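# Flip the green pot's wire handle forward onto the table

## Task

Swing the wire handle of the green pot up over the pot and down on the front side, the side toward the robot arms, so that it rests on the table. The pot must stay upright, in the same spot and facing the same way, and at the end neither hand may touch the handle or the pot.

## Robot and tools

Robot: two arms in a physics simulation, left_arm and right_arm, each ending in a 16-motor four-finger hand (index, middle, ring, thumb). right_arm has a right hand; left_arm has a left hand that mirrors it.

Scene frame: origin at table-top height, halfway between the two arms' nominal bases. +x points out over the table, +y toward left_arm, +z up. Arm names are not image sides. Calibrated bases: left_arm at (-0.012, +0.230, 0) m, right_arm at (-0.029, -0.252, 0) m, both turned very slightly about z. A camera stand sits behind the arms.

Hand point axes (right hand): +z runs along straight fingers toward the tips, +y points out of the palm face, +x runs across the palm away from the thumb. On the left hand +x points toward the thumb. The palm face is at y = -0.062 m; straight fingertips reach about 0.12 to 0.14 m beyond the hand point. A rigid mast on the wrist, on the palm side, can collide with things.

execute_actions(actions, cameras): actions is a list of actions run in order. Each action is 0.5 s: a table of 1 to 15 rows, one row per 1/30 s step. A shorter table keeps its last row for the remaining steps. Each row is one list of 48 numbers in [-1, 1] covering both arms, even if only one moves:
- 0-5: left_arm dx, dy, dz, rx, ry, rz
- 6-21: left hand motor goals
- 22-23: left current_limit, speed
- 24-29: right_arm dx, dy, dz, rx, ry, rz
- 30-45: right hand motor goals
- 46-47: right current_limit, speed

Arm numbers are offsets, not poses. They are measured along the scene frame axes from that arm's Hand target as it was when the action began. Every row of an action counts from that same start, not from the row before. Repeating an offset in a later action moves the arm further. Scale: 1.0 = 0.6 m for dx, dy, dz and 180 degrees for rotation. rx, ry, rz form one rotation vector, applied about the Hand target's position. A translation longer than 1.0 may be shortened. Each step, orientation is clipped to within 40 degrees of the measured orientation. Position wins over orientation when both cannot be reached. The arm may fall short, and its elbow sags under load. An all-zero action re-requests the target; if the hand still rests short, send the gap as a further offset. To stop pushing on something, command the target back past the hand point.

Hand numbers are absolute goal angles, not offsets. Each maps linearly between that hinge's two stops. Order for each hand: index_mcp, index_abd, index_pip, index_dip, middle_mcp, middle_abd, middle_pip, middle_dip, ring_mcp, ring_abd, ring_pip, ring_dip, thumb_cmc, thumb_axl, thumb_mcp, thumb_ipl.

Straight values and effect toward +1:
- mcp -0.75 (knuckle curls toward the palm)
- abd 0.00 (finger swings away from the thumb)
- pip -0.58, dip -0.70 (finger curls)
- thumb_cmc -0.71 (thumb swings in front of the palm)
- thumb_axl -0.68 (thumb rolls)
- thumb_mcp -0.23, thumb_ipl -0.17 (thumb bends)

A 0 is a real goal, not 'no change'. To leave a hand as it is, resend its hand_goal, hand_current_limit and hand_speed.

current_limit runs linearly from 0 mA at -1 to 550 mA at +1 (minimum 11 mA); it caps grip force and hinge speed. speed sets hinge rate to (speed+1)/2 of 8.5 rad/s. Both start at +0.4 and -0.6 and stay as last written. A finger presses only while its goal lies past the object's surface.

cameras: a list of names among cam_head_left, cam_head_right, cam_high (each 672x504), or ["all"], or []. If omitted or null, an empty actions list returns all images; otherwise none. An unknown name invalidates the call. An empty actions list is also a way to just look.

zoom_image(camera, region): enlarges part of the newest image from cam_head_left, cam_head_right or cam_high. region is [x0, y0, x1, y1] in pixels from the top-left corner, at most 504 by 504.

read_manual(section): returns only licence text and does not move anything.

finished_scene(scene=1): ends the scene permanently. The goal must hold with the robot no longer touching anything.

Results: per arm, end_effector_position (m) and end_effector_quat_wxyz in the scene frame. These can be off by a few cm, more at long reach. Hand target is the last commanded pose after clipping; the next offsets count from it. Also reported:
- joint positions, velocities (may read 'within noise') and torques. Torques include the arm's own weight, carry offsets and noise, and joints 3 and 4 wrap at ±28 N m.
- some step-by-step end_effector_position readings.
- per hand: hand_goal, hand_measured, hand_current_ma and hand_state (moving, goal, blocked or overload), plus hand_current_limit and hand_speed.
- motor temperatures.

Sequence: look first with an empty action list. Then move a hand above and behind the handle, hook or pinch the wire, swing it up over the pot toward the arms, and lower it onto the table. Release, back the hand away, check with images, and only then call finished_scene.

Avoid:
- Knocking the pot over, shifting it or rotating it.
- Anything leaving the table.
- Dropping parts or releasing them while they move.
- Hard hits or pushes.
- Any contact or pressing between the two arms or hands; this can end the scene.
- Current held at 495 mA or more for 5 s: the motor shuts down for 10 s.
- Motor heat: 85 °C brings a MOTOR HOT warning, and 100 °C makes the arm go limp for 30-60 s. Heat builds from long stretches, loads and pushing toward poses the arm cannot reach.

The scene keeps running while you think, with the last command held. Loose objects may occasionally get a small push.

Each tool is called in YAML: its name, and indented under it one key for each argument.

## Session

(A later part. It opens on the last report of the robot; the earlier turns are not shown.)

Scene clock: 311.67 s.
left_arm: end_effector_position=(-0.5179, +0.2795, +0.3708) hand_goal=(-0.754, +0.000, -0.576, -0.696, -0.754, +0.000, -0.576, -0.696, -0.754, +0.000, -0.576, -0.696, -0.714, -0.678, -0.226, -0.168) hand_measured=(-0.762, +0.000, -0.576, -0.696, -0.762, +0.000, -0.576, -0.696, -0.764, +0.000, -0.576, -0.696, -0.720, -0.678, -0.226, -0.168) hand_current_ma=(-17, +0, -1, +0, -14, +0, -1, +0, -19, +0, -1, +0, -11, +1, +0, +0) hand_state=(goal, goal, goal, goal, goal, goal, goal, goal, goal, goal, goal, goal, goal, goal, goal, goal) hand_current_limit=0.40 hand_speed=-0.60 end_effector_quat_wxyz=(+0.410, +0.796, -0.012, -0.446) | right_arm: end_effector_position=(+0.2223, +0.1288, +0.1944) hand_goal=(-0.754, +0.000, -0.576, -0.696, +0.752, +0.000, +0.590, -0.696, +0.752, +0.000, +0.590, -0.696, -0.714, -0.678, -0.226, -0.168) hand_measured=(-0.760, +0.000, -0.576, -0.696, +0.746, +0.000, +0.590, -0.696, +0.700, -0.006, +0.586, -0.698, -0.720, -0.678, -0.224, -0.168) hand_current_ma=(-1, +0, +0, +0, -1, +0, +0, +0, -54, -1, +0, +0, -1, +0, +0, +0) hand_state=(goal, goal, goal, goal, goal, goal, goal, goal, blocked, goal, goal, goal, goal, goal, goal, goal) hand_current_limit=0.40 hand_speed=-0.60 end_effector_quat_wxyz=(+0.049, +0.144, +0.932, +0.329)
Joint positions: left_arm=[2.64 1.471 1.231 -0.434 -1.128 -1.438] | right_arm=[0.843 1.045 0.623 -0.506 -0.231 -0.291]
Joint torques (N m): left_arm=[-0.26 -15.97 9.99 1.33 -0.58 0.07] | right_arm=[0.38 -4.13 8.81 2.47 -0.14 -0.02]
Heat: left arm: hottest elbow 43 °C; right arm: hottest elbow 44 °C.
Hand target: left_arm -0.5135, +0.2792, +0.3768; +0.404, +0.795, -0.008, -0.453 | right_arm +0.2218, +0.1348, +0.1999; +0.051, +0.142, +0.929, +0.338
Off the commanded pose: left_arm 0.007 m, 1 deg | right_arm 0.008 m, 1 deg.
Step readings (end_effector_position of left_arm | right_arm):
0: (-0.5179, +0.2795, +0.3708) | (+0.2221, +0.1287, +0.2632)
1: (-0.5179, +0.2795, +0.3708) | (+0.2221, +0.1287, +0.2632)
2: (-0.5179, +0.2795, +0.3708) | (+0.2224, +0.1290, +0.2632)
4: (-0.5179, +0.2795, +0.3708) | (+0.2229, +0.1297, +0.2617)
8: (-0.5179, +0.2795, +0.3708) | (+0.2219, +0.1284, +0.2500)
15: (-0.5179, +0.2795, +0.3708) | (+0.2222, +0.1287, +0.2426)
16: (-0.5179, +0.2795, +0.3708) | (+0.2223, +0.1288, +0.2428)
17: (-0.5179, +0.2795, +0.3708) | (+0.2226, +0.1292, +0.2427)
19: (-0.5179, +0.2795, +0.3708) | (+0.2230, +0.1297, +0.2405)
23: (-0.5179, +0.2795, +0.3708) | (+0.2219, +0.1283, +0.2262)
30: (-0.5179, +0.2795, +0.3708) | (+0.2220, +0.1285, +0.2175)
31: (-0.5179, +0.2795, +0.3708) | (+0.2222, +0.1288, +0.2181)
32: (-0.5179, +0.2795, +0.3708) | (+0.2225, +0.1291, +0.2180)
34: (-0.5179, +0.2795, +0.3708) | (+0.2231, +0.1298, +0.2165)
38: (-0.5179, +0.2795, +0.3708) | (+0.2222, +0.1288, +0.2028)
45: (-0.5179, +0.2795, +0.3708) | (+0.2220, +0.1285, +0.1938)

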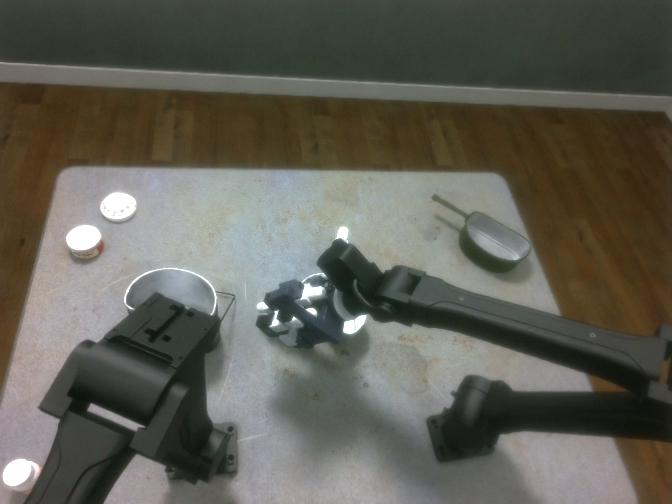

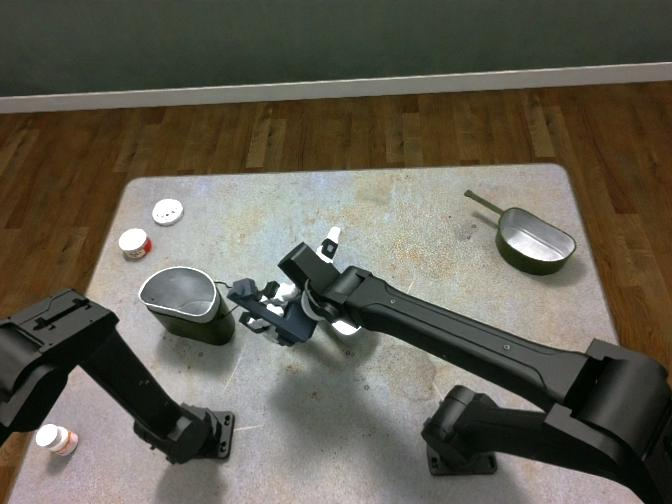

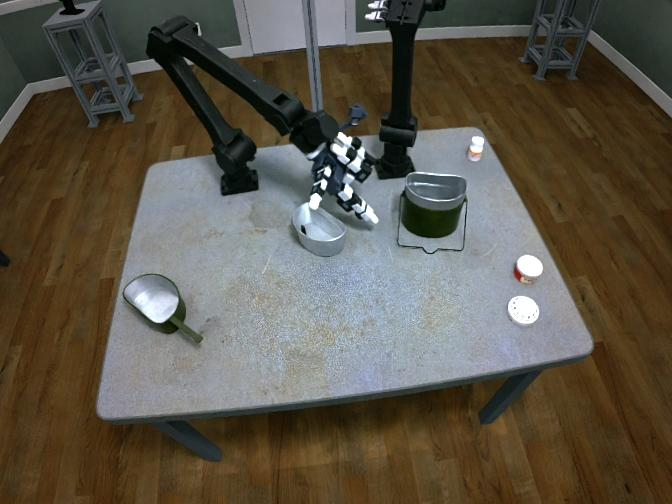

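execute_actions:
  actions:
    - [[0,0,0,0,0,0,-0.754,0,-0.576,-0.696,-0.754,0,-0.576,-0.696,-0.754,0,-0.576,-0.696,-0.714,-0.678,-0.226,-0.168,0.4,-0.6,-0.0054,0.0246,-0.0333,0,0,0,-0.754,0,-0.576,-0.696,0.753,0,0.591,-0.696,0.753,0,0.591,-0.696,-0.714,-0.678,-0.226,-0.168,0.4,-0.6]]
    - [[0,0,0,0,0,0,-0.754,0,-0.576,-0.696,-0.754,0,-0.576,-0.696,-0.754,0,-0.576,-0.696,-0.714,-0.678,-0.226,-0.168,0.4,-0.6,-0.0054,0.0246,-0.0333,0,0,0,-0.754,0,-0.576,-0.696,0.753,0,0.591,-0.696,0.753,0,0.591,-0.696,-0.714,-0.678,-0.226,-0.168,0.4,-0.6]]
  cameras: ["all"]

zoom_image:
  camera: "cam_high"
  region: [340, 160, 470, 270]

zoom_image:
  camera: "cam_head_left"
  region: [190, 240, 320, 350]

Scene clock: 329.37 s.
left_arm: end_effector_position=(-0.5179, +0.2795, +0.3708) hand_goal=(-0.754, +0.000, -0.576, -0.696, -0.754, +0.000, -0.576, -0.696, -0.754, +0.000, -0.576, -0.696, -0.714, -0.678, -0.226, -0.168) hand_measured=(-0.762, +0.000, -0.576, -0.696, -0.762, +0.000, -0.576, -0.696, -0.764, +0.000, -0.576, -0.696, -0.720, -0.678, -0.226, -0.168) hand_current_ma=(-17, +0, -1, +0, -14, +0, -1, +0, -19, +0, -1, +0, -11, +1, +0, +0) hand_state=(goal, goal, goal, goal, goal, goal, goal, goal, goal, goal, goal, goal, goal, goal, goal, goal) hand_current_limit=0.40 hand_speed=-0.60 end_effector_quat_wxyz=(+0.410, +0.796, -0.012, -0.446) | right_arm: end_effector_position=(+0.2164, +0.1583, +0.1551) hand_goal=(-0.754, +0.000, -0.576, -0.696, +0.752, +0.000, +0.590, -0.696, +0.752, +0.000, +0.590, -0.696, -0.714, -0.678, -0.226, -0.168) hand_measured=(-0.760, +0.000, -0.576, -0.696, +0.746, +0.000, +0.590, -0.696, +0.700, -0.006, +0.586, -0.698, -0.720, -0.678, -0.224, -0.168) hand_current_ma=(-1, +0, +0, +0, -1, +0, +0, +0, -54, -1, +0, +0, -1, +0, +0, +0) hand_state=(goal, goal, goal, goal, goal, goal, goal, goal, blocked, goal, goal, goal, goal, goal, goal, goal) hand_current_limit=0.40 hand_speed=-0.60 end_effector_quat_wxyz=(+0.050, +0.143, +0.932, +0.329)
Joint positions: left_arm=[2.64 1.471 1.231 -0.434 -1.128 -1.438] | right_arm=[0.919 1.178 0.594 -0.33 -0.184 -0.231]
Joint torques (N m): left_arm=[-0.26 -15.97 9.99 1.33 -0.58 0.07] | right_arm=[0.32 -5.13 8.18 2.5 -0.08 -0.02]
Heat: left arm: hottest elbow 42 °C; right arm: hottest elbow 43 °C.
Hand target: left_arm -0.5135, +0.2792, +0.3768; +0.404, +0.795, -0.008, -0.453 | right_arm +0.2155, +0.1643, +0.1601; +0.052, +0.142, +0.929, +0.338
Off the commanded pose: left_arm 0.007 m, 1 deg | right_arm 0.008 m, 1 deg.
Step readings (end_effector_position of left_arm | right_arm):
0: (-0.5179, +0.2795, +0.3708) | (+0.2223, +0.1288, +0.1944)
1: (-0.5179, +0.2795, +0.3708) | (+0.2225, +0.1288, +0.1945)
2: (-0.5179, +0.2795, +0.3708) | (+0.2229, +0.1296, +0.1946)
4: (-0.5179, +0.2795, +0.3708) | (+0.2235, +0.1334, +0.1938)
8: (-0.5179, +0.2795, +0.3708) | (+0.2197, +0.1418, +0.1827)
15: (-0.5179, +0.2795, +0.3708) | (+0.2188, +0.1433, +0.1742)
16: (-0.5179, +0.2795, +0.3708) | (+0.2191, +0.1435, +0.1746)
17: (-0.5179, +0.2795, +0.3708) | (+0.2193, +0.1445, +0.1749)
19: (-0.5179, +0.2795, +0.3708) | (+0.2205, +0.1482, +0.1742)
23: (-0.5179, +0.2795, +0.3708) | (+0.2174, +0.1566, +0.1631)
30: (-0.5179, +0.2795, +0.3708) | (+0.2159, +0.1580, +0.1543)

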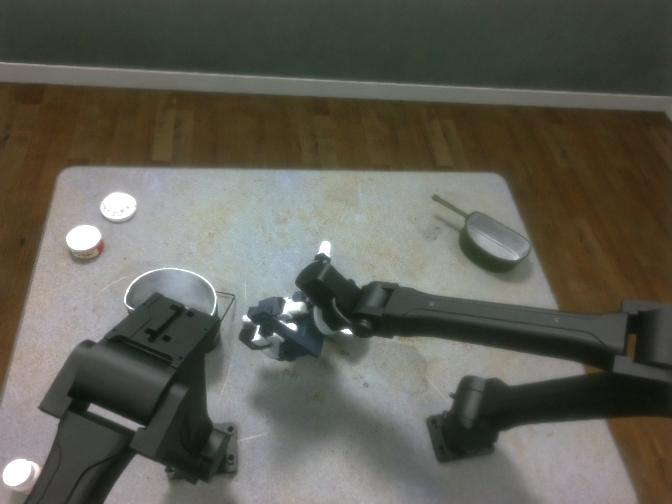

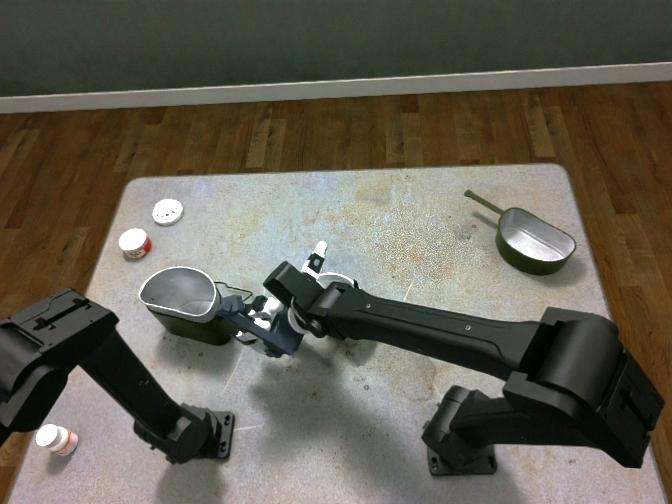

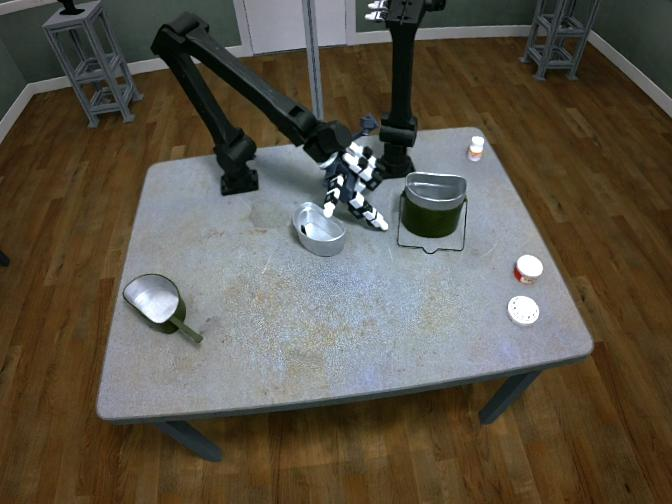

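Scaled by 3.877 from the camera's 672x504 image, which has a finer 960x720 frame.

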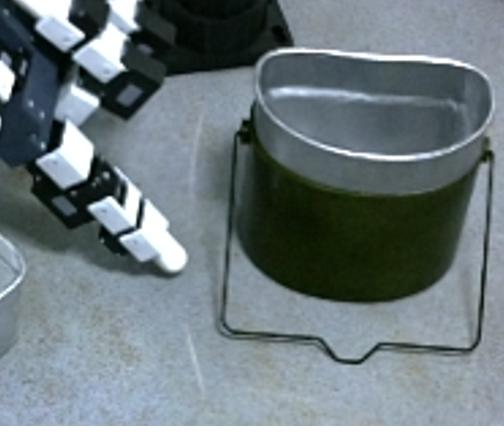

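Scaled by 3.877 from the camera's 672x504 image, which has a finer 960x720 frame.

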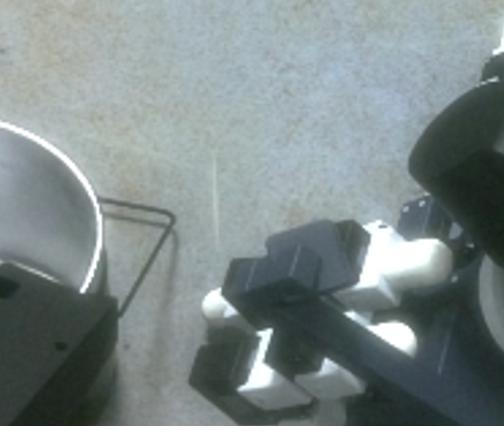

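execute_actions:
  actions:
    - [[0,0,0,0,0,0,-0.754,0,-0.576,-0.696,-0.754,0,-0.576,-0.696,-0.754,0,-0.576,-0.696,-0.714,-0.678,-0.226,-0.168,0.4,-0.6,0.01,0.0318,0,0,0,0,-0.754,0,-0.576,-0.696,0.753,0,0.591,-0.696,0.753,0,0.591,-0.696,-0.714,-0.678,-0.226,-0.168,0.4,-0.6]]
    - [[0,0,0,0,0,0,-0.754,0,-0.576,-0.696,-0.754,0,-0.576,-0.696,-0.754,0,-0.576,-0.696,-0.714,-0.678,-0.226,-0.168,0.4,-0.6,0.01,0.0318,0,0,0,0,-0.754,0,-0.576,-0.696,0.753,0,0.591,-0.696,0.753,0,0.591,-0.696,-0.714,-0.678,-0.226,-0.168,0.4,-0.6]]
  cameras: ["all"]

zoom_image:
  camera: "cam_high"
  region: [360, 160, 470, 260]

zoom_image:
  camera: "cam_head_left"
  region: [190, 250, 300, 350]

Scene clock: 337.13 s.
left_arm: end_effector_position=(-0.5179, +0.2795, +0.3708) hand_goal=(-0.754, +0.000, -0.576, -0.696, -0.754, +0.000, -0.576, -0.696, -0.754, +0.000, -0.576, -0.696, -0.714, -0.678, -0.226, -0.168) hand_measured=(-0.762, +0.000, -0.576, -0.696, -0.762, +0.000, -0.576, -0.696, -0.764, +0.000, -0.576, -0.696, -0.720, -0.678, -0.226, -0.168) hand_current_ma=(-17, +0, -1, +0, -14, +0, -1, +0, -19, +0, -1, +0, -11, +1, +0, +0) hand_state=(goal, goal, goal, goal, goal, goal, goal, goal, goal, goal, goal, goal, goal, goal, goal, goal) hand_current_limit=0.40 hand_speed=-0.60 end_effector_quat_wxyz=(+0.410, +0.796, -0.012, -0.446) | right_arm: end_effector_position=(+0.2232, +0.1817, +0.1458) hand_goal=(-0.754, +0.000, -0.576, -0.696, +0.752, +0.000, +0.590, -0.696, +0.752, +0.000, +0.590, -0.696, -0.714, -0.678, -0.226, -0.168) hand_measured=(-0.758, +0.002, -0.578, -0.698, +0.746, +0.000, +0.590, -0.696, +0.700, -0.006, +0.586, -0.698, -0.720, -0.678, -0.224, -0.168) hand_current_ma=(+0, +0, +0, +0, -1, +0, +0, +0, -54, -1, +0, +0, -1, +0, +0, +0) hand_state=(goal, goal, goal, goal, goal, goal, goal, goal, blocked, goal, goal, goal, goal, goal, goal, goal) hand_current_limit=0.40 hand_speed=-0.60 end_effector_quat_wxyz=(+0.050, +0.147, +0.934, +0.322)
Joint positions: left_arm=[2.64 1.471 1.231 -0.434 -1.128 -1.438] | right_arm=[0.947 1.266 0.643 -0.302 -0.16 -0.206]
Joint torques (N m): left_arm=[-0.26 -15.97 9.99 1.33 -0.58 0.07] | right_arm=[0.73 -4.42 10.97 2.4 -0.2 0]
Heat: left arm: hottest elbow 42 °C; right arm: hottest elbow 42 °C.
Hand target: left_arm -0.5135, +0.2792, +0.3768; +0.404, +0.795, -0.008, -0.453 | right_arm +0.2274, +0.2024, +0.1598; +0.051, +0.142, +0.929, +0.338
Off the commanded pose: left_arm 0.007 m, 1 deg | right_arm 0.025 m, 2 deg.
Step readings (end_effector_position of left_arm | right_arm):
0: (-0.5179, +0.2795, +0.3708) | (+0.2165, +0.1582, +0.1551)
1: (-0.5179, +0.2795, +0.3708) | (+0.2165, +0.1582, +0.1549)
2: (-0.5179, +0.2795, +0.3708) | (+0.2165, +0.1585, +0.1547)
4: (-0.5179, +0.2795, +0.3708) | (+0.2168, +0.1598, +0.1514)
8: (-0.5179, +0.2795, +0.3708) | (+0.2164, +0.1624, +0.1451)
15: (-0.5179, +0.2795, +0.3708) | (+0.2168, +0.1627, +0.1451)
16: (-0.5179, +0.2795, +0.3708) | (+0.2168, +0.1629, +0.1454)
17: (-0.5179, +0.2795, +0.3708) | (+0.2173, +0.1635, +0.1455)
19: (-0.5179, +0.2795, +0.3708) | (+0.2184, +0.1677, +0.1459)
23: (-0.5179, +0.2795, +0.3708) | (+0.2215, +0.1787, +0.1459)
30: (-0.5179, +0.2795, +0.3708) | (+0.2231, +0.1817, +0.1458)

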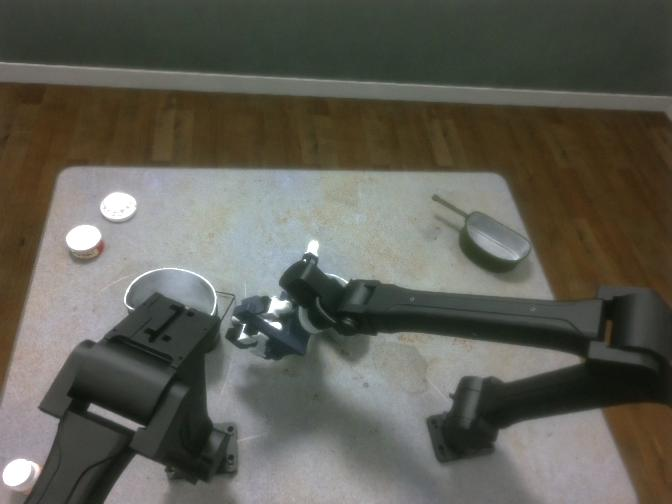

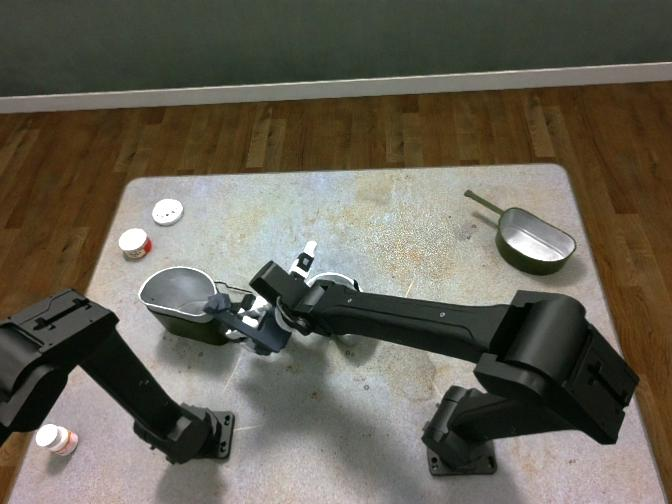

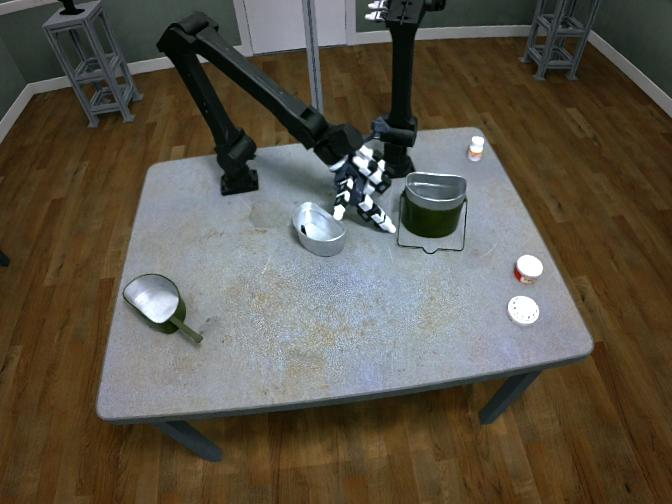

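Scaled by 4.582 from the camera's 672x504 image, which has a finer 960x720 frame.

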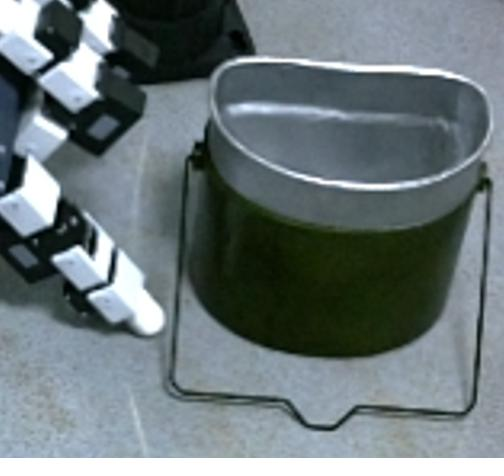

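Scaled by 4.582 from the camera's 672x504 image, which has a finer 960x720 frame.

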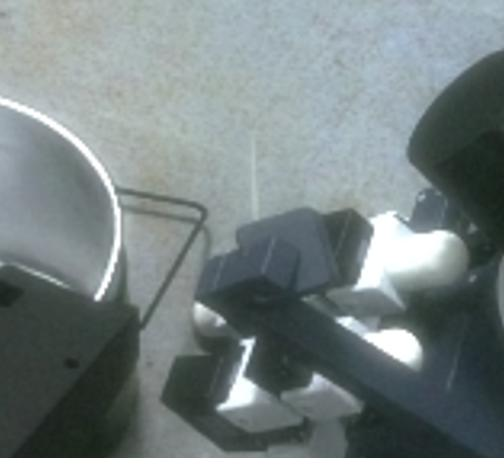

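execute_actions:
  actions:
    - [[0,0,0,0,0,0,-0.754,0,-0.576,-0.696,-0.754,0,-0.576,-0.696,-0.754,0,-0.576,-0.696,-0.714,-0.678,-0.226,-0.168,0.4,-0.6,0,0,0.0167,0,0,0,-0.754,0,-0.576,-0.696,0.753,0,0.591,-0.696,0.753,0,0.591,-0.696,-0.714,-0.678,-0.226,-0.168,0.4,-0.6]]
  cameras: ["cam_high", "cam_head_left"]

zoom_image:
  camera: "cam_high"
  region: [360, 160, 470, 260]

Scene clock: 340.80 s.
left_arm: end_effector_position=(-0.5179, +0.2795, +0.3708) hand_goal=(-0.754, +0.000, -0.576, -0.696, -0.754, +0.000, -0.576, -0.696, -0.754, +0.000, -0.576, -0.696, -0.714, -0.678, -0.226, -0.168) hand_measured=(-0.762, +0.000, -0.576, -0.696, -0.762, +0.000, -0.576, -0.696, -0.764, +0.000, -0.576, -0.696, -0.720, -0.678, -0.226, -0.168) hand_current_ma=(-17, +0, -1, +0, -14, +0, -1, +0, -19, +0, -1, +0, -11, +1, +0, +0) hand_state=(goal, goal, goal, goal, goal, goal, goal, goal, goal, goal, goal, goal, goal, goal, goal, goal) hand_current_limit=0.40 hand_speed=-0.60 end_effector_quat_wxyz=(+0.410, +0.796, -0.012, -0.446) | right_arm: end_effector_position=(+0.2227, +0.1837, +0.1477) hand_goal=(-0.754, +0.000, -0.576, -0.696, +0.752, +0.000, +0.590, -0.696, +0.752, +0.000, +0.590, -0.696, -0.714, -0.678, -0.226, -0.168) hand_measured=(-0.762, +0.002, -0.580, -0.698, +0.746, +0.000, +0.590, -0.696, +0.700, -0.006, +0.586, -0.698, -0.720, -0.678, -0.224, -0.168) hand_current_ma=(-1, +0, +0, +0, -1, +0, +0, +0, -54, -1, +0, +0, -1, +0, +0, +0) hand_state=(goal, goal, goal, goal, goal, goal, goal, goal, blocked, goal, goal, goal, goal, goal, goal, goal) hand_current_limit=0.40 hand_speed=-0.60 end_effector_quat_wxyz=(+0.049, +0.146, +0.934, +0.322)
Joint positions: left_arm=[2.64 1.471 1.231 -0.434 -1.128 -1.438] | right_arm=[0.95 1.266 0.649 -0.306 -0.16 -0.205]
Joint torques (N m): left_arm=[-0.32 -15.97 9.99 1.32 -0.58 0.07] | right_arm=[0.5 -6.01 11.69 1.21 -0.2 -0.01]
Heat: left arm: hottest elbow 42 °C; right arm: hottest elbow 42 °C.
Hand target: left_arm -0.5135, +0.2792, +0.3768; +0.404, +0.795, -0.008, -0.453 | right_arm +0.2274, +0.2024, +0.1701; +0.051, +0.142, +0.929, +0.338
Off the commanded pose: left_arm 0.007 m, 1 deg | right_arm 0.029 m, 2 deg.
Step readings (end_effector_position of left_arm | right_arm):
0: (-0.5179, +0.2795, +0.3708) | (+0.2232, +0.1817, +0.1458)
1: (-0.5179, +0.2795, +0.3708) | (+0.2232, +0.1817, +0.1458)
2: (-0.5179, +0.2795, +0.3708) | (+0.2233, +0.1819, +0.1462)
4: (-0.5179, +0.2795, +0.3708) | (+0.2235, +0.1825, +0.1470)
8: (-0.5179, +0.2795, +0.3708) | (+0.2229, +0.1836, +0.1478)
15: (-0.5179, +0.2795, +0.3708) | (+0.2227, +0.1837, +0.1477)
Images, in order (width x height): cam_head_left 672x504, cam_high 672x504.

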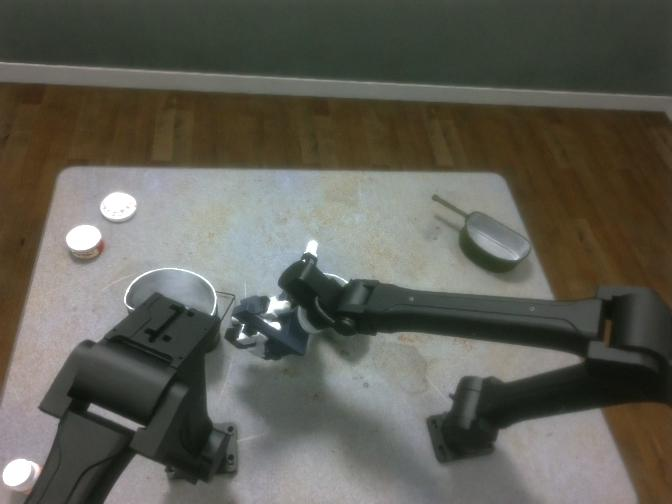

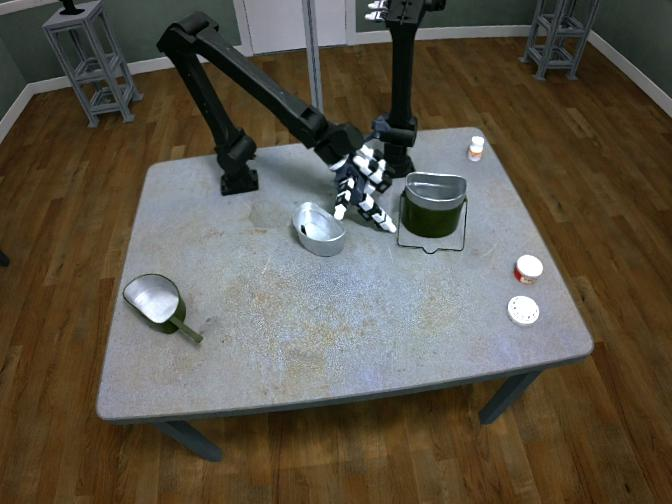

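Scaled by 4.582 from the camera's 672x504 image, which has a finer 960x720 frame.

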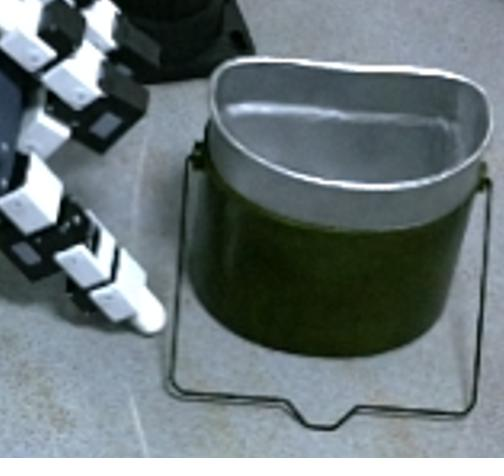

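execute_actions:
  actions:
    - [[0,0,0,0,0,0,-0.754,0,-0.576,-0.696,-0.754,0,-0.576,-0.696,-0.754,0,-0.576,-0.696,-0.714,-0.678,-0.226,-0.168,0.4,-0.6,0,0,0.0167,0,0,0,-0.754,0,-0.576,-0.696,0.753,0,0.591,-0.696,0.753,0,0.591,-0.696,-0.714,-0.678,-0.226,-0.168,0.4,-0.6]]
  cameras: []

Scene clock: 346.07 s.
left_arm: end_effector_position=(-0.5179, +0.2795, +0.3708) hand_goal=(-0.754, +0.000, -0.576, -0.696, -0.754, +0.000, -0.576, -0.696, -0.754, +0.000, -0.576, -0.696, -0.714, -0.678, -0.226, -0.168) hand_measured=(-0.762, +0.000, -0.576, -0.696, -0.762, +0.000, -0.576, -0.696, -0.764, +0.000, -0.576, -0.696, -0.720, -0.678, -0.226, -0.168) hand_current_ma=(-17, +0, -1, +0, -14, +0, -1, +0, -19, +0, -1, +0, -11, +1, +0, +0) hand_state=(goal, goal, goal, goal, goal, goal, goal, goal, goal, goal, goal, goal, goal, goal, goal, goal) hand_current_limit=0.40 hand_speed=-0.60 end_effector_quat_wxyz=(+0.410, +0.796, -0.012, -0.446) | right_arm: end_effector_position=(+0.2231, +0.1842, +0.1484) hand_goal=(-0.754, +0.000, -0.576, -0.696, +0.752, +0.000, +0.590, -0.696, +0.752, +0.000, +0.590, -0.696, -0.714, -0.678, -0.226, -0.168) hand_measured=(-0.760, +0.002, -0.578, -0.698, +0.746, +0.000, +0.590, -0.696, +0.700, -0.006, +0.586, -0.698, -0.720, -0.678, -0.224, -0.168) hand_current_ma=(-1, +0, +0, +0, -1, +0, +0, +0, -54, -1, +0, +0, -1, +0, +0, +0) hand_state=(goal, goal, goal, goal, goal, goal, goal, goal, blocked, goal, goal, goal, goal, goal, goal, goal) hand_current_limit=0.40 hand_speed=-0.60 end_effector_quat_wxyz=(+0.046, +0.147, +0.937, +0.314)
Joint positions: left_arm=[2.64 1.471 1.231 -0.434 -1.128 -1.438] | right_arm=[0.95 1.266 0.664 -0.339 -0.16 -0.205]
Joint torques (N m): left_arm=[-0.26 -15.97 9.99 1.33 -0.59 0.07] | right_arm=[0.44 -7.47 11.75 1.17 -0.22 -0.01]
Heat: left arm: hottest elbow 42 °C; right arm: hottest elbow 43 °C.
Hand target: left_arm -0.5135, +0.2792, +0.3768; +0.404, +0.795, -0.008, -0.453 | right_arm +0.2273, +0.2024, +0.1801; +0.051, +0.142, +0.929, +0.338
Off the commanded pose: left_arm 0.007 m, 1 deg | right_arm 0.037 m, 3 deg.
Step readings (end_effector_position of left_arm | right_arm):
0: (-0.5179, +0.2795, +0.3708) | (+0.2227, +0.1836, +0.1476)
1: (-0.5179, +0.2795, +0.3708) | (+0.2227, +0.1836, +0.1476)
2: (-0.5179, +0.2795, +0.3708) | (+0.2226, +0.1835, +0.1475)
4: (-0.5179, +0.2795, +0.3708) | (+0.2227, +0.1837, +0.1477)
8: (-0.5179, +0.2795, +0.3708) | (+0.2231, +0.1843, +0.1486)
15: (-0.5179, +0.2795, +0.3708) | (+0.2231, +0.1843, +0.1486)
No camera images: "cameras" was empty.

execute_actions:
  actions:
    - [[0,0,0,0,0,0,-0.754,0,-0.576,-0.696,-0.754,0,-0.576,-0.696,-0.754,0,-0.576,-0.696,-0.714,-0.678,-0.226,-0.168,0.4,-0.6,0,0,0.025,0,0,0,-0.754,0,-0.576,-0.696,0.753,0,0.591,-0.696,0.753,0,0.591,-0.696,-0.714,-0.678,-0.226,-0.168,0.4,-0.6]]
  cameras: ["cam_high"]

Scene clock: 358.33 s.
left_arm: end_effector_position=(-0.5179, +0.2795, +0.3708) hand_goal=(-0.754, +0.000, -0.576, -0.696, -0.754, +0.000, -0.576, -0.696, -0.754, +0.000, -0.576, -0.696, -0.714, -0.678, -0.226, -0.168) hand_measured=(-0.762, +0.000, -0.576, -0.696, -0.762, +0.000, -0.576, -0.696, -0.764, +0.000, -0.576, -0.696, -0.720, -0.678, -0.226, -0.168) hand_current_ma=(-17, +0, -1, +0, -14, +0, -1, +0, -19, +0, -1, +0, -11, +1, +0, +0) hand_state=(goal, goal, goal, goal, goal, goal, goal, goal, goal, goal, goal, goal, goal, goal, goal, goal) hand_current_limit=0.40 hand_speed=-0.60 end_effector_quat_wxyz=(+0.410, +0.796, -0.012, -0.446) | right_arm: end_effector_position=(+0.2239, +0.1854, +0.1652) hand_goal=(-0.754, +0.000, -0.576, -0.696, +0.752, +0.000, +0.590, -0.696, +0.752, +0.000, +0.590, -0.696, -0.714, -0.678, -0.226, -0.168) hand_measured=(-0.760, +0.002, -0.578, -0.698, +0.746, +0.000, +0.590, -0.696, +0.700, -0.006, +0.586, -0.698, -0.720, -0.678, -0.224, -0.168) hand_current_ma=(-1, +0, +0, +0, -1, +0, +0, +0, -54, -1, +0, +0, -1, +0, +0, +0) hand_state=(goal, goal, goal, goal, goal, goal, goal, goal, blocked, goal, goal, goal, goal, goal, goal, goal) hand_current_limit=0.40 hand_speed=-0.60 end_effector_quat_wxyz=(+0.047, +0.147, +0.936, +0.317)
Joint positions: left_arm=[2.64 1.471 1.231 -0.434 -1.128 -1.438] | right_arm=[0.95 1.238 0.69 -0.388 -0.16 -0.205]
Joint torques (N m): left_arm=[-0.26 -15.97 9.99 1.33 -0.58 0.07] | right_arm=[0.56 -7.06 11.92 1.18 -0.21 -0.01]
Heat: left arm: hottest elbow 41 °C; right arm: hottest elbow 44 °C.
Hand target: left_arm -0.5135, +0.2792, +0.3768; +0.404, +0.795, -0.008, -0.453 | right_arm +0.2273, +0.2024, +0.1949; +0.051, +0.142, +0.929, +0.338
Off the commanded pose: left_arm 0.007 m, 1 deg | right_arm 0.035 m, 3 deg.
Step readings (end_effector_position of left_arm | right_arm):
0: (-0.5179, +0.2795, +0.3708) | (+0.2231, +0.1842, +0.1484)
1: (-0.5179, +0.2795, +0.3708) | (+0.2230, +0.1841, +0.1483)
2: (-0.5179, +0.2795, +0.3708) | (+0.2229, +0.1840, +0.1485)
4: (-0.5179, +0.2795, +0.3708) | (+0.2225, +0.1833, +0.1495)
8: (-0.5179, +0.2795, +0.3708) | (+0.2227, +0.1836, +0.1577)
15: (-0.5179, +0.2795, +0.3708) | (+0.2240, +0.1856, +0.1657)
Images, in order (width x height): cam_high 672x504.

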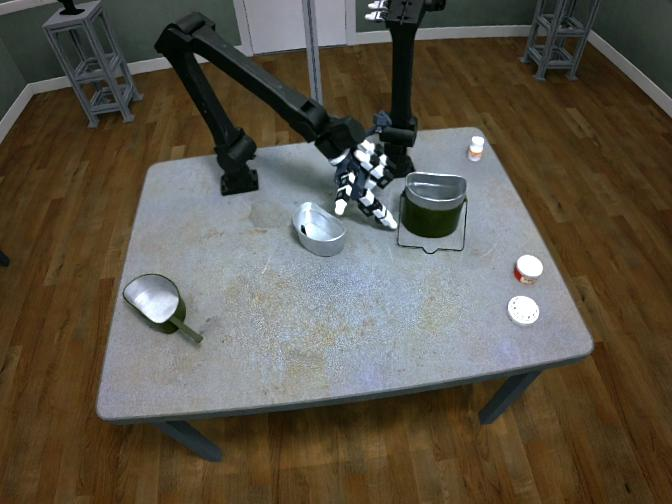

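execute_actions:
  actions:
    - [[0,0,0,0,0,0,-0.754,0,-0.576,-0.696,-0.754,0,-0.576,-0.696,-0.754,0,-0.576,-0.696,-0.714,-0.678,-0.226,-0.168,0.4,-0.6,0.01,0.0318,-0.005,0,0,0,-0.754,0,-0.576,-0.696,0.753,0,0.591,-0.696,0.753,0,0.591,-0.696,-0.714,-0.678,-0.226,-0.168,0.4,-0.6]]
  cameras: ["cam_high","cam_head_left"]

zoom_image:
  camera: "cam_high"
  region: [360, 160, 470, 260]

Scene clock: 363.40 s.
left_arm: end_effector_position=(-0.5179, +0.2795, +0.3708) hand_goal=(-0.754, +0.000, -0.576, -0.696, -0.754, +0.000, -0.576, -0.696, -0.754, +0.000, -0.576, -0.696, -0.714, -0.678, -0.226, -0.168) hand_measured=(-0.762, +0.000, -0.576, -0.696, -0.762, +0.000, -0.576, -0.696, -0.764, +0.000, -0.576, -0.696, -0.720, -0.678, -0.226, -0.168) hand_current_ma=(-17, +0, -1, +0, -14, +0, -1, +0, -19, +0, -1, +0, -11, +1, +0, +0) hand_state=(goal, goal, goal, goal, goal, goal, goal, goal, goal, goal, goal, goal, goal, goal, goal, goal) hand_current_limit=0.40 hand_speed=-0.60 end_effector_quat_wxyz=(+0.410, +0.796, -0.012, -0.446) | right_arm: end_effector_position=(+0.2266, +0.2009, +0.1653) hand_goal=(-0.754, +0.000, -0.576, -0.696, +0.752, +0.000, +0.590, -0.696, +0.752, +0.000, +0.590, -0.696, -0.714, -0.678, -0.226, -0.168) hand_measured=(-0.760, +0.002, -0.578, -0.698, +0.746, +0.000, +0.590, -0.696, +0.700, -0.006, +0.586, -0.698, -0.720, -0.678, -0.224, -0.168) hand_current_ma=(-1, +0, +0, +0, -1, +0, +0, +0, -54, -1, +0, +0, -1, +0, +0, +0) hand_state=(goal, goal, goal, goal, goal, goal, goal, goal, blocked, goal, goal, goal, goal, goal, goal, goal) hand_current_limit=0.40 hand_speed=-0.60 end_effector_quat_wxyz=(+0.044, +0.145, +0.937, +0.315)
Joint positions: left_arm=[2.64 1.471 1.231 -0.434 -1.128 -1.438] | right_arm=[0.965 1.28 0.729 -0.388 -0.155 -0.194]
Joint torques (N m): left_arm=[-0.32 -15.97 9.99 1.33 -0.58 0.07] | right_arm=[0.44 -6.36 12.07 1.94 -0.06 -0.02]
Heat: left arm: hottest elbow 41 °C; right arm: hottest elbow 44 °C.
Hand target: left_arm -0.5135, +0.2792, +0.3768; +0.404, +0.795, -0.008, -0.453 | right_arm +0.2334, +0.2215, +0.1919; +0.051, +0.142, +0.929, +0.338
Off the commanded pose: left_arm 0.007 m, 1 deg | right_arm 0.034 m, 3 deg.
Step readings (end_effector_position of left_arm | right_arm):
0: (-0.5179, +0.2795, +0.3708) | (+0.2239, +0.1854, +0.1652)
1: (-0.5179, +0.2795, +0.3708) | (+0.2239, +0.1855, +0.1655)
2: (-0.5179, +0.2795, +0.3708) | (+0.2239, +0.1858, +0.1657)
4: (-0.5179, +0.2795, +0.3708) | (+0.2243, +0.1885, +0.1667)
8: (-0.5179, +0.2795, +0.3708) | (+0.2258, +0.1979, +0.1681)
15: (-0.5179, +0.2795, +0.3708) | (+0.2265, +0.2009, +0.1655)
Images, in order (width x height): cam_head_left 672x504, cam_high 672x504.

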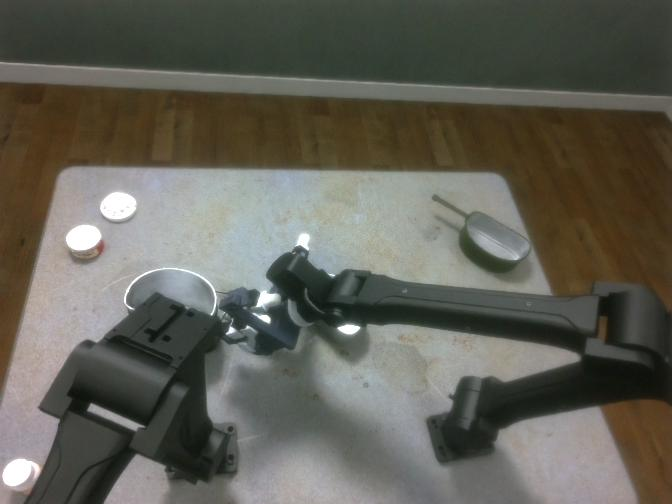

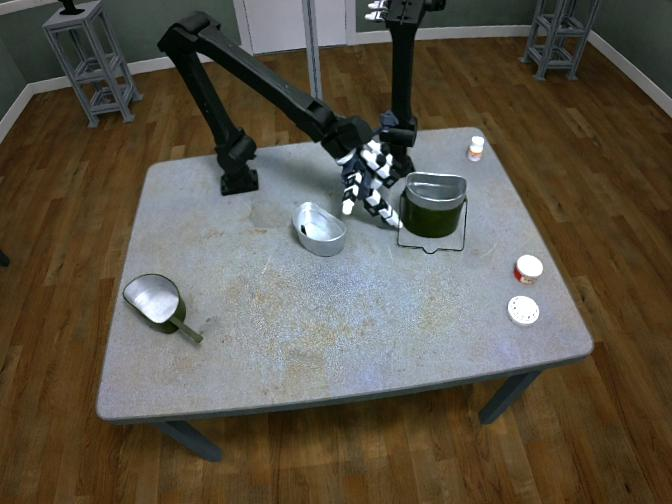

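Scaled by 4.582 from the camera's 672x504 image, which has a finer 960x720 frame.

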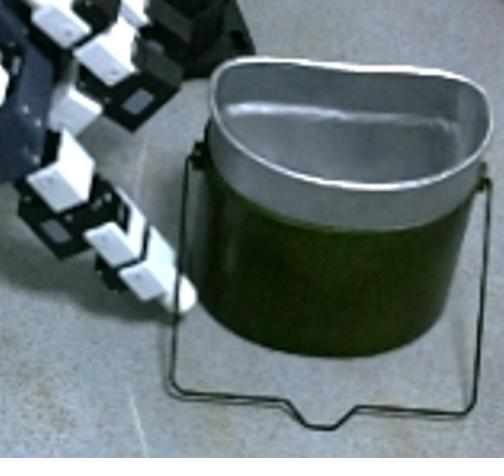

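execute_actions:
  actions:
    - [[0,0,0,0,0,0,-0.754,0,-0.576,-0.696,-0.754,0,-0.576,-0.696,-0.754,0,-0.576,-0.696,-0.714,-0.678,-0.226,-0.168,0.4,-0.6,0.028,0.006,0.035,0,0,0,-0.754,0,-0.576,-0.696,0.753,0,0.591,-0.696,0.753,0,0.591,-0.696,-0.714,-0.678,-0.226,-0.168,0.4,-0.6]]
  cameras: ["cam_high"]

zoom_image:
  camera: "cam_high"
  region: [360, 160, 470, 260]

Scene clock: 371.70 s.
left_arm: end_effector_position=(-0.5179, +0.2795, +0.3708) hand_goal=(-0.754, +0.000, -0.576, -0.696, -0.754, +0.000, -0.576, -0.696, -0.754, +0.000, -0.576, -0.696, -0.714, -0.678, -0.226, -0.168) hand_measured=(-0.762, +0.000, -0.576, -0.696, -0.762, +0.000, -0.576, -0.696, -0.764, +0.000, -0.576, -0.696, -0.720, -0.678, -0.226, -0.168) hand_current_ma=(-17, +0, -1, +0, -14, +0, -1, +0, -19, +0, -1, +0, -11, +1, +0, +0) hand_state=(goal, goal, goal, goal, goal, goal, goal, goal, goal, goal, goal, goal, goal, goal, goal, goal) hand_current_limit=0.40 hand_speed=-0.60 end_effector_quat_wxyz=(+0.410, +0.796, -0.012, -0.446) | right_arm: end_effector_position=(+0.2354, +0.2121, +0.1866) hand_goal=(-0.754, +0.000, -0.576, -0.696, +0.752, +0.000, +0.590, -0.696, +0.752, +0.000, +0.590, -0.696, -0.714, -0.678, -0.226, -0.168) hand_measured=(-0.766, +0.002, -0.580, -0.698, +0.746, +0.000, +0.590, -0.696, +0.700, -0.006, +0.586, -0.698, -0.720, -0.678, -0.224, -0.168) hand_current_ma=(-4, +0, -1, +0, -1, +0, +0, +0, -54, -1, +0, +0, -1, +0, +0, +0) hand_state=(goal, goal, goal, goal, goal, goal, goal, goal, blocked, goal, goal, goal, goal, goal, goal, goal) hand_current_limit=0.40 hand_speed=-0.60 end_effector_quat_wxyz=(+0.040, +0.145, +0.935, +0.321)
Joint positions: left_arm=[2.64 1.471 1.231 -0.434 -1.128 -1.438] | right_arm=[0.956 1.286 0.791 -0.436 -0.172 -0.197]
Joint torques (N m): left_arm=[-0.26 -15.91 9.99 1.33 -0.58 0.07] | right_arm=[-1.61 -6.77 12.55 1.24 -0.18 -0.21]
Heat: left arm: hottest elbow 41 °C; right arm: hottest elbow 43 °C.
Hand target: left_arm -0.5135, +0.2792, +0.3768; +0.404, +0.795, -0.008, -0.453 | right_arm +0.2502, +0.2250, +0.2129; +0.051, +0.142, +0.929, +0.338
Off the commanded pose: left_arm 0.007 m, 1 deg | right_arm 0.033 m, 2 deg.
Step readings (end_effector_position of left_arm | right_arm):
0: (-0.5179, +0.2795, +0.3708) | (+0.2266, +0.2009, +0.1653)
1: (-0.5179, +0.2795, +0.3708) | (+0.2266, +0.2010, +0.1655)
2: (-0.5179, +0.2795, +0.3708) | (+0.2268, +0.2016, +0.1664)
4: (-0.5179, +0.2795, +0.3708) | (+0.2270, +0.2038, +0.1697)
8: (-0.5179, +0.2795, +0.3708) | (+0.2312, +0.2091, +0.1812)
15: (-0.5179, +0.2795, +0.3708) | (+0.2355, +0.2121, +0.1889)
Images, in order (width x height): cam_high 672x504.

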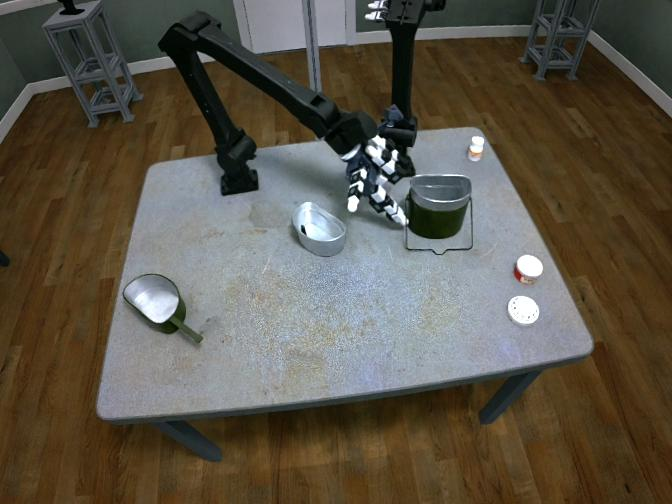

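Scaled by 4.582 from the camera's 672x504 image, which has a finer 960x720 frame.

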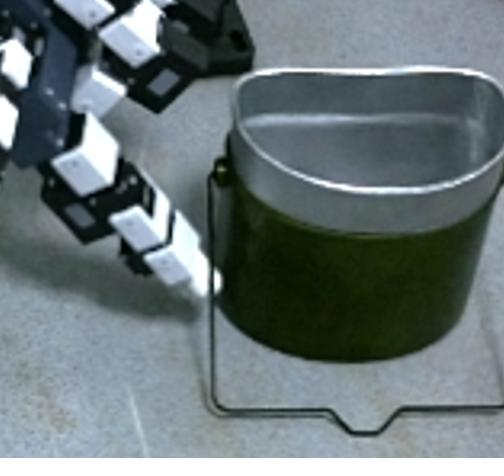

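execute_actions:
  actions:
    - [[0,0,0,0,0,0,-0.754,0,-0.576,-0.696,-0.754,0,-0.576,-0.696,-0.754,0,-0.576,-0.696,-0.714,-0.678,-0.226,-0.168,0.4,-0.6,0.027,-0.03,-0.01,0,0,0,-0.754,0,-0.576,-0.696,0.753,0,0.591,-0.696,0.753,0,0.591,-0.696,-0.714,-0.678,-0.226,-0.168,0.4,-0.6]]
  cameras: ["cam_high","cam_head_left","cam_head_right"]

zoom_image:
  camera: "cam_high"
  region: [380, 160, 490, 260]

zoom_image:
  camera: "cam_head_left"
  region: [90, 240, 260, 360]

Scene clock: 380.20 s.
left_arm: end_effector_position=(-0.5179, +0.2795, +0.3708) hand_goal=(-0.754, +0.000, -0.576, -0.696, -0.754, +0.000, -0.576, -0.696, -0.754, +0.000, -0.576, -0.696, -0.714, -0.678, -0.226, -0.168) hand_measured=(-0.762, +0.000, -0.576, -0.696, -0.762, +0.000, -0.576, -0.696, -0.764, +0.000, -0.576, -0.696, -0.720, -0.678, -0.226, -0.168) hand_current_ma=(-17, +0, -1, +0, -14, +0, -1, +0, -19, +0, -1, +0, -11, +1, +0, +0) hand_state=(goal, goal, goal, goal, goal, goal, goal, goal, goal, goal, goal, goal, goal, goal, goal, goal) hand_current_limit=0.40 hand_speed=-0.60 end_effector_quat_wxyz=(+0.410, +0.796, -0.012, -0.446) | right_arm: end_effector_position=(+0.2570, +0.1986, +0.1883) hand_goal=(-0.754, +0.000, -0.576, -0.696, +0.752, +0.000, +0.590, -0.696, +0.752, +0.000, +0.590, -0.696, -0.714, -0.678, -0.226, -0.168) hand_measured=(-0.766, +0.002, -0.580, -0.698, +0.746, +0.000, +0.590, -0.696, +0.700, -0.006, +0.586, -0.698, -0.720, -0.678, -0.224, -0.168) hand_current_ma=(-3, +0, -1, +0, -1, +0, +0, +0, -54, -1, +0, +0, -1, +0, +0, +0) hand_state=(goal, goal, goal, goal, goal, goal, goal, goal, blocked, goal, goal, goal, goal, goal, goal, goal) hand_current_limit=0.40 hand_speed=-0.60 end_effector_quat_wxyz=(+0.043, +0.147, +0.933, +0.325)
Joint positions: left_arm=[2.64 1.471 1.231 -0.434 -1.128 -1.438] | right_arm=[0.888 1.286 0.791 -0.436 -0.21 -0.248]
Joint torques (N m): left_arm=[-0.26 -15.97 9.99 1.32 -0.58 0.07] | right_arm=[-1.2 -7.06 11.04 1.5 -0.25 -0.22]
Heat: left arm: hottest elbow 41 °C; right arm: hottest elbow 43 °C.
Hand target: left_arm -0.5135, +0.2792, +0.3768; +0.404, +0.795, -0.008, -0.453 | right_arm +0.2664, +0.2070, +0.2069; +0.051, +0.142, +0.929, +0.338
Off the commanded pose: left_arm 0.007 m, 1 deg | right_arm 0.023 m, 2 deg.
Step readings (end_effector_position of left_arm | right_arm):
0: (-0.5179, +0.2795, +0.3708) | (+0.2354, +0.2121, +0.1866)
1: (-0.5179, +0.2795, +0.3708) | (+0.2353, +0.2121, +0.1866)
2: (-0.5179, +0.2795, +0.3708) | (+0.2355, +0.2119, +0.1868)
4: (-0.5179, +0.2795, +0.3708) | (+0.2385, +0.2100, +0.1873)
8: (-0.5179, +0.2795, +0.3708) | (+0.2529, +0.2012, +0.1878)
15: (-0.5179, +0.2795, +0.3708) | (+0.2574, +0.1983, +0.1882)

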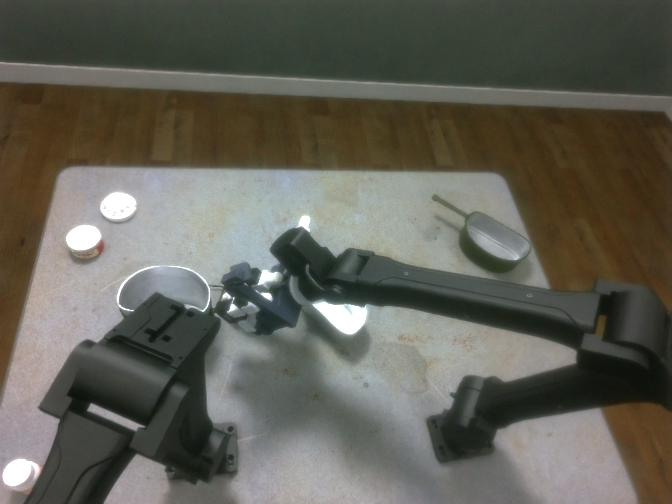

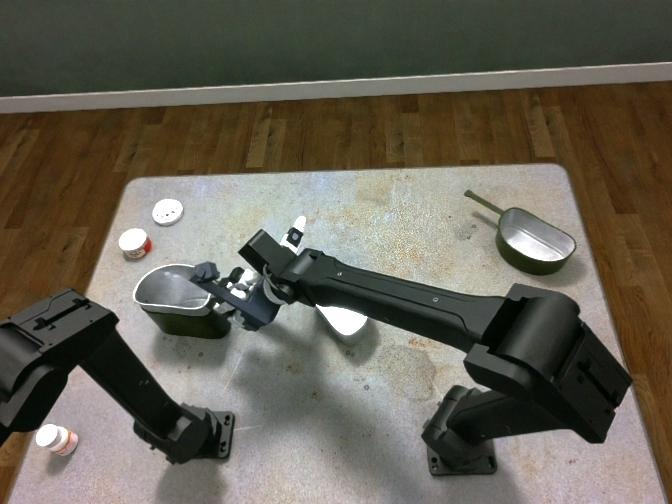

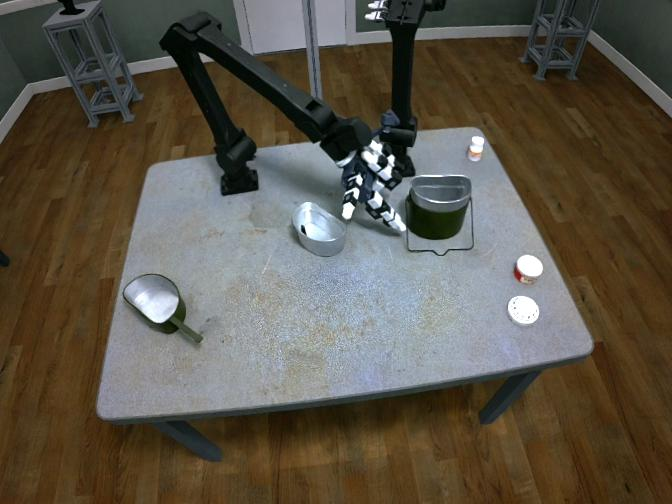

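Scaled by 4.582 from the camera's 672x504 image, which has a finer 960x720 frame.

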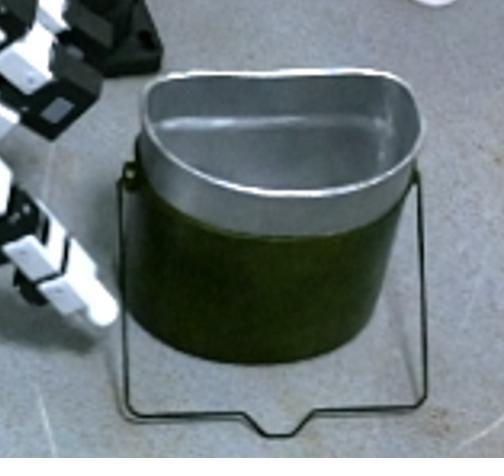

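Scaled by 2.965 from the camera's 672x504 image, which has a finer 960x720 frame.

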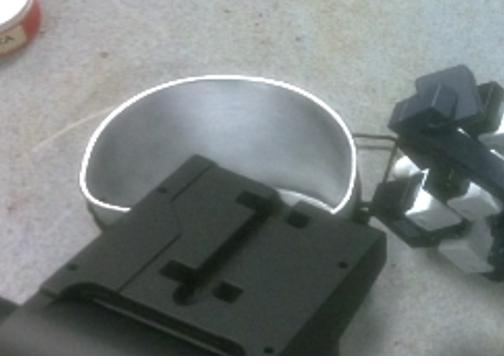

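execute_actions:
  actions:
    - [[0,0,0,0,0,0,-0.754,0,-0.576,-0.696,-0.754,0,-0.576,-0.696,-0.754,0,-0.576,-0.696,-0.714,-0.678,-0.226,-0.168,0.4,-0.6,-0.004,-0.03,-0.03,0,0,0,-0.754,0,-0.576,-0.261,0.753,0,0.591,-0.696,0.753,0,0.591,-0.696,-0.714,-0.678,-0.226,-0.168,0.4,-0.6]]
    - [[0,0,0,0,0,0,-0.754,0,-0.576,-0.696,-0.754,0,-0.576,-0.696,-0.754,0,-0.576,-0.696,-0.714,-0.678,-0.226,-0.168,0.4,-0.6,0,0,-0.04,0,0,0,-0.754,0,-0.576,-0.261,0.753,0,0.591,-0.696,0.753,0,0.591,-0.696,-0.714,-0.678,-0.226,-0.168,0.4,-0.6]]
  cameras: ["cam_high"]

zoom_image:
  camera: "cam_high"
  region: [380, 160, 490, 260]

Scene clock: 419.30 s.
left_arm: end_effector_position=(-0.5179, +0.2795, +0.3708) hand_goal=(-0.754, +0.000, -0.576, -0.696, -0.754, +0.000, -0.576, -0.696, -0.754, +0.000, -0.576, -0.696, -0.714, -0.678, -0.226, -0.168) hand_measured=(-0.762, +0.000, -0.576, -0.696, -0.762, +0.000, -0.576, -0.696, -0.764, +0.000, -0.576, -0.696, -0.720, -0.678, -0.226, -0.168) hand_current_ma=(-17, +0, -1, +0, -14, +0, -1, +0, -19, +0, -1, +0, -11, +1, +0, +0) hand_state=(goal, goal, goal, goal, goal, goal, goal, goal, goal, goal, goal, goal, goal, goal, goal, goal) hand_current_limit=0.40 hand_speed=-0.60 end_effector_quat_wxyz=(+0.410, +0.796, -0.012, -0.446) | right_arm: end_effector_position=(+0.2573, +0.1887, +0.1609) hand_goal=(-0.754, +0.000, -0.576, -0.262, +0.752, +0.000, +0.590, -0.696, +0.752, +0.000, +0.590, -0.696, -0.714, -0.678, -0.226, -0.168) hand_measured=(-0.764, +0.000, -0.580, -0.266, +0.746, +0.000, +0.590, -0.696, +0.700, -0.006, +0.586, -0.698, -0.720, -0.678, -0.224, -0.168) hand_current_ma=(-3, +0, -1, +0, -1, +0, +0, +0, -54, -1, +0, +0, -1, +0, +0, +0) hand_state=(goal, goal, goal, goal, goal, goal, goal, goal, blocked, goal, goal, goal, goal, goal, goal, goal) hand_current_limit=0.40 hand_speed=-0.60 end_effector_quat_wxyz=(+0.044, +0.144, +0.932, +0.330)
Joint positions: left_arm=[2.64 1.471 1.231 -0.434 -1.128 -1.438] | right_arm=[0.868 1.311 0.723 -0.337 -0.226 -0.268]
Joint torques (N m): left_arm=[-0.26 -15.97 9.99 1.33 -0.58 0.07] | right_arm=[-1.49 -6.89 8.06 2.5 -0.28 -0.21]
Heat: left arm: hottest elbow 40 °C; right arm: hottest elbow 43 °C.
Hand target: left_arm -0.5135, +0.2792, +0.3768; +0.404, +0.795, -0.008, -0.453 | right_arm +0.2639, +0.1892, +0.1650; +0.051, +0.142, +0.929, +0.338
Off the commanded pose: left_arm 0.007 m, 1 deg | right_arm 0.008 m, 1 deg.
Step readings (end_effector_position of left_arm | right_arm):
0: (-0.5179, +0.2795, +0.3708) | (+0.2570, +0.1986, +0.1883)
1: (-0.5179, +0.2795, +0.3708) | (+0.2569, +0.1986, +0.1883)
2: (-0.5179, +0.2795, +0.3708) | (+0.2566, +0.1987, +0.1884)
4: (-0.5179, +0.2795, +0.3708) | (+0.2569, +0.1979, +0.1877)
8: (-0.5179, +0.2795, +0.3708) | (+0.2583, +0.1925, +0.1815)
15: (-0.5179, +0.2795, +0.3708) | (+0.2580, +0.1891, +0.1766)
16: (-0.5179, +0.2795, +0.3708) | (+0.2580, +0.1893, +0.1769)
17: (-0.5179, +0.2795, +0.3708) | (+0.2582, +0.1896, +0.1773)
19: (-0.5179, +0.2795, +0.3708) | (+0.2584, +0.1899, +0.1773)
23: (-0.5179, +0.2795, +0.3708) | (+0.2575, +0.1888, +0.1693)
30: (-0.5179, +0.2795, +0.3708) | (+0.2570, +0.1883, +0.1602)
Images, in order (width x height): cam_high 672x504.

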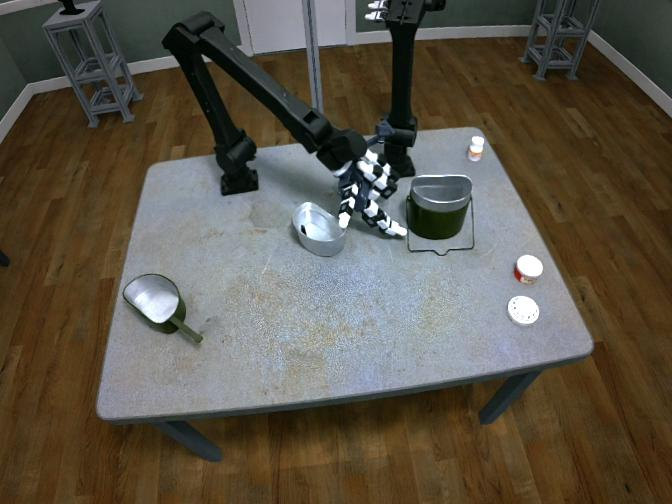

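Scaled by 4.582 from the camera's 672x504 image, which has a finer 960x720 frame.

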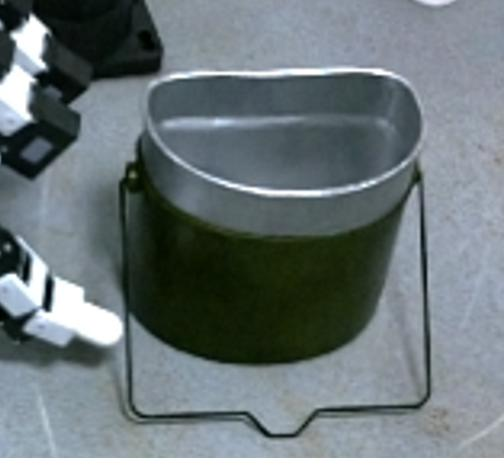

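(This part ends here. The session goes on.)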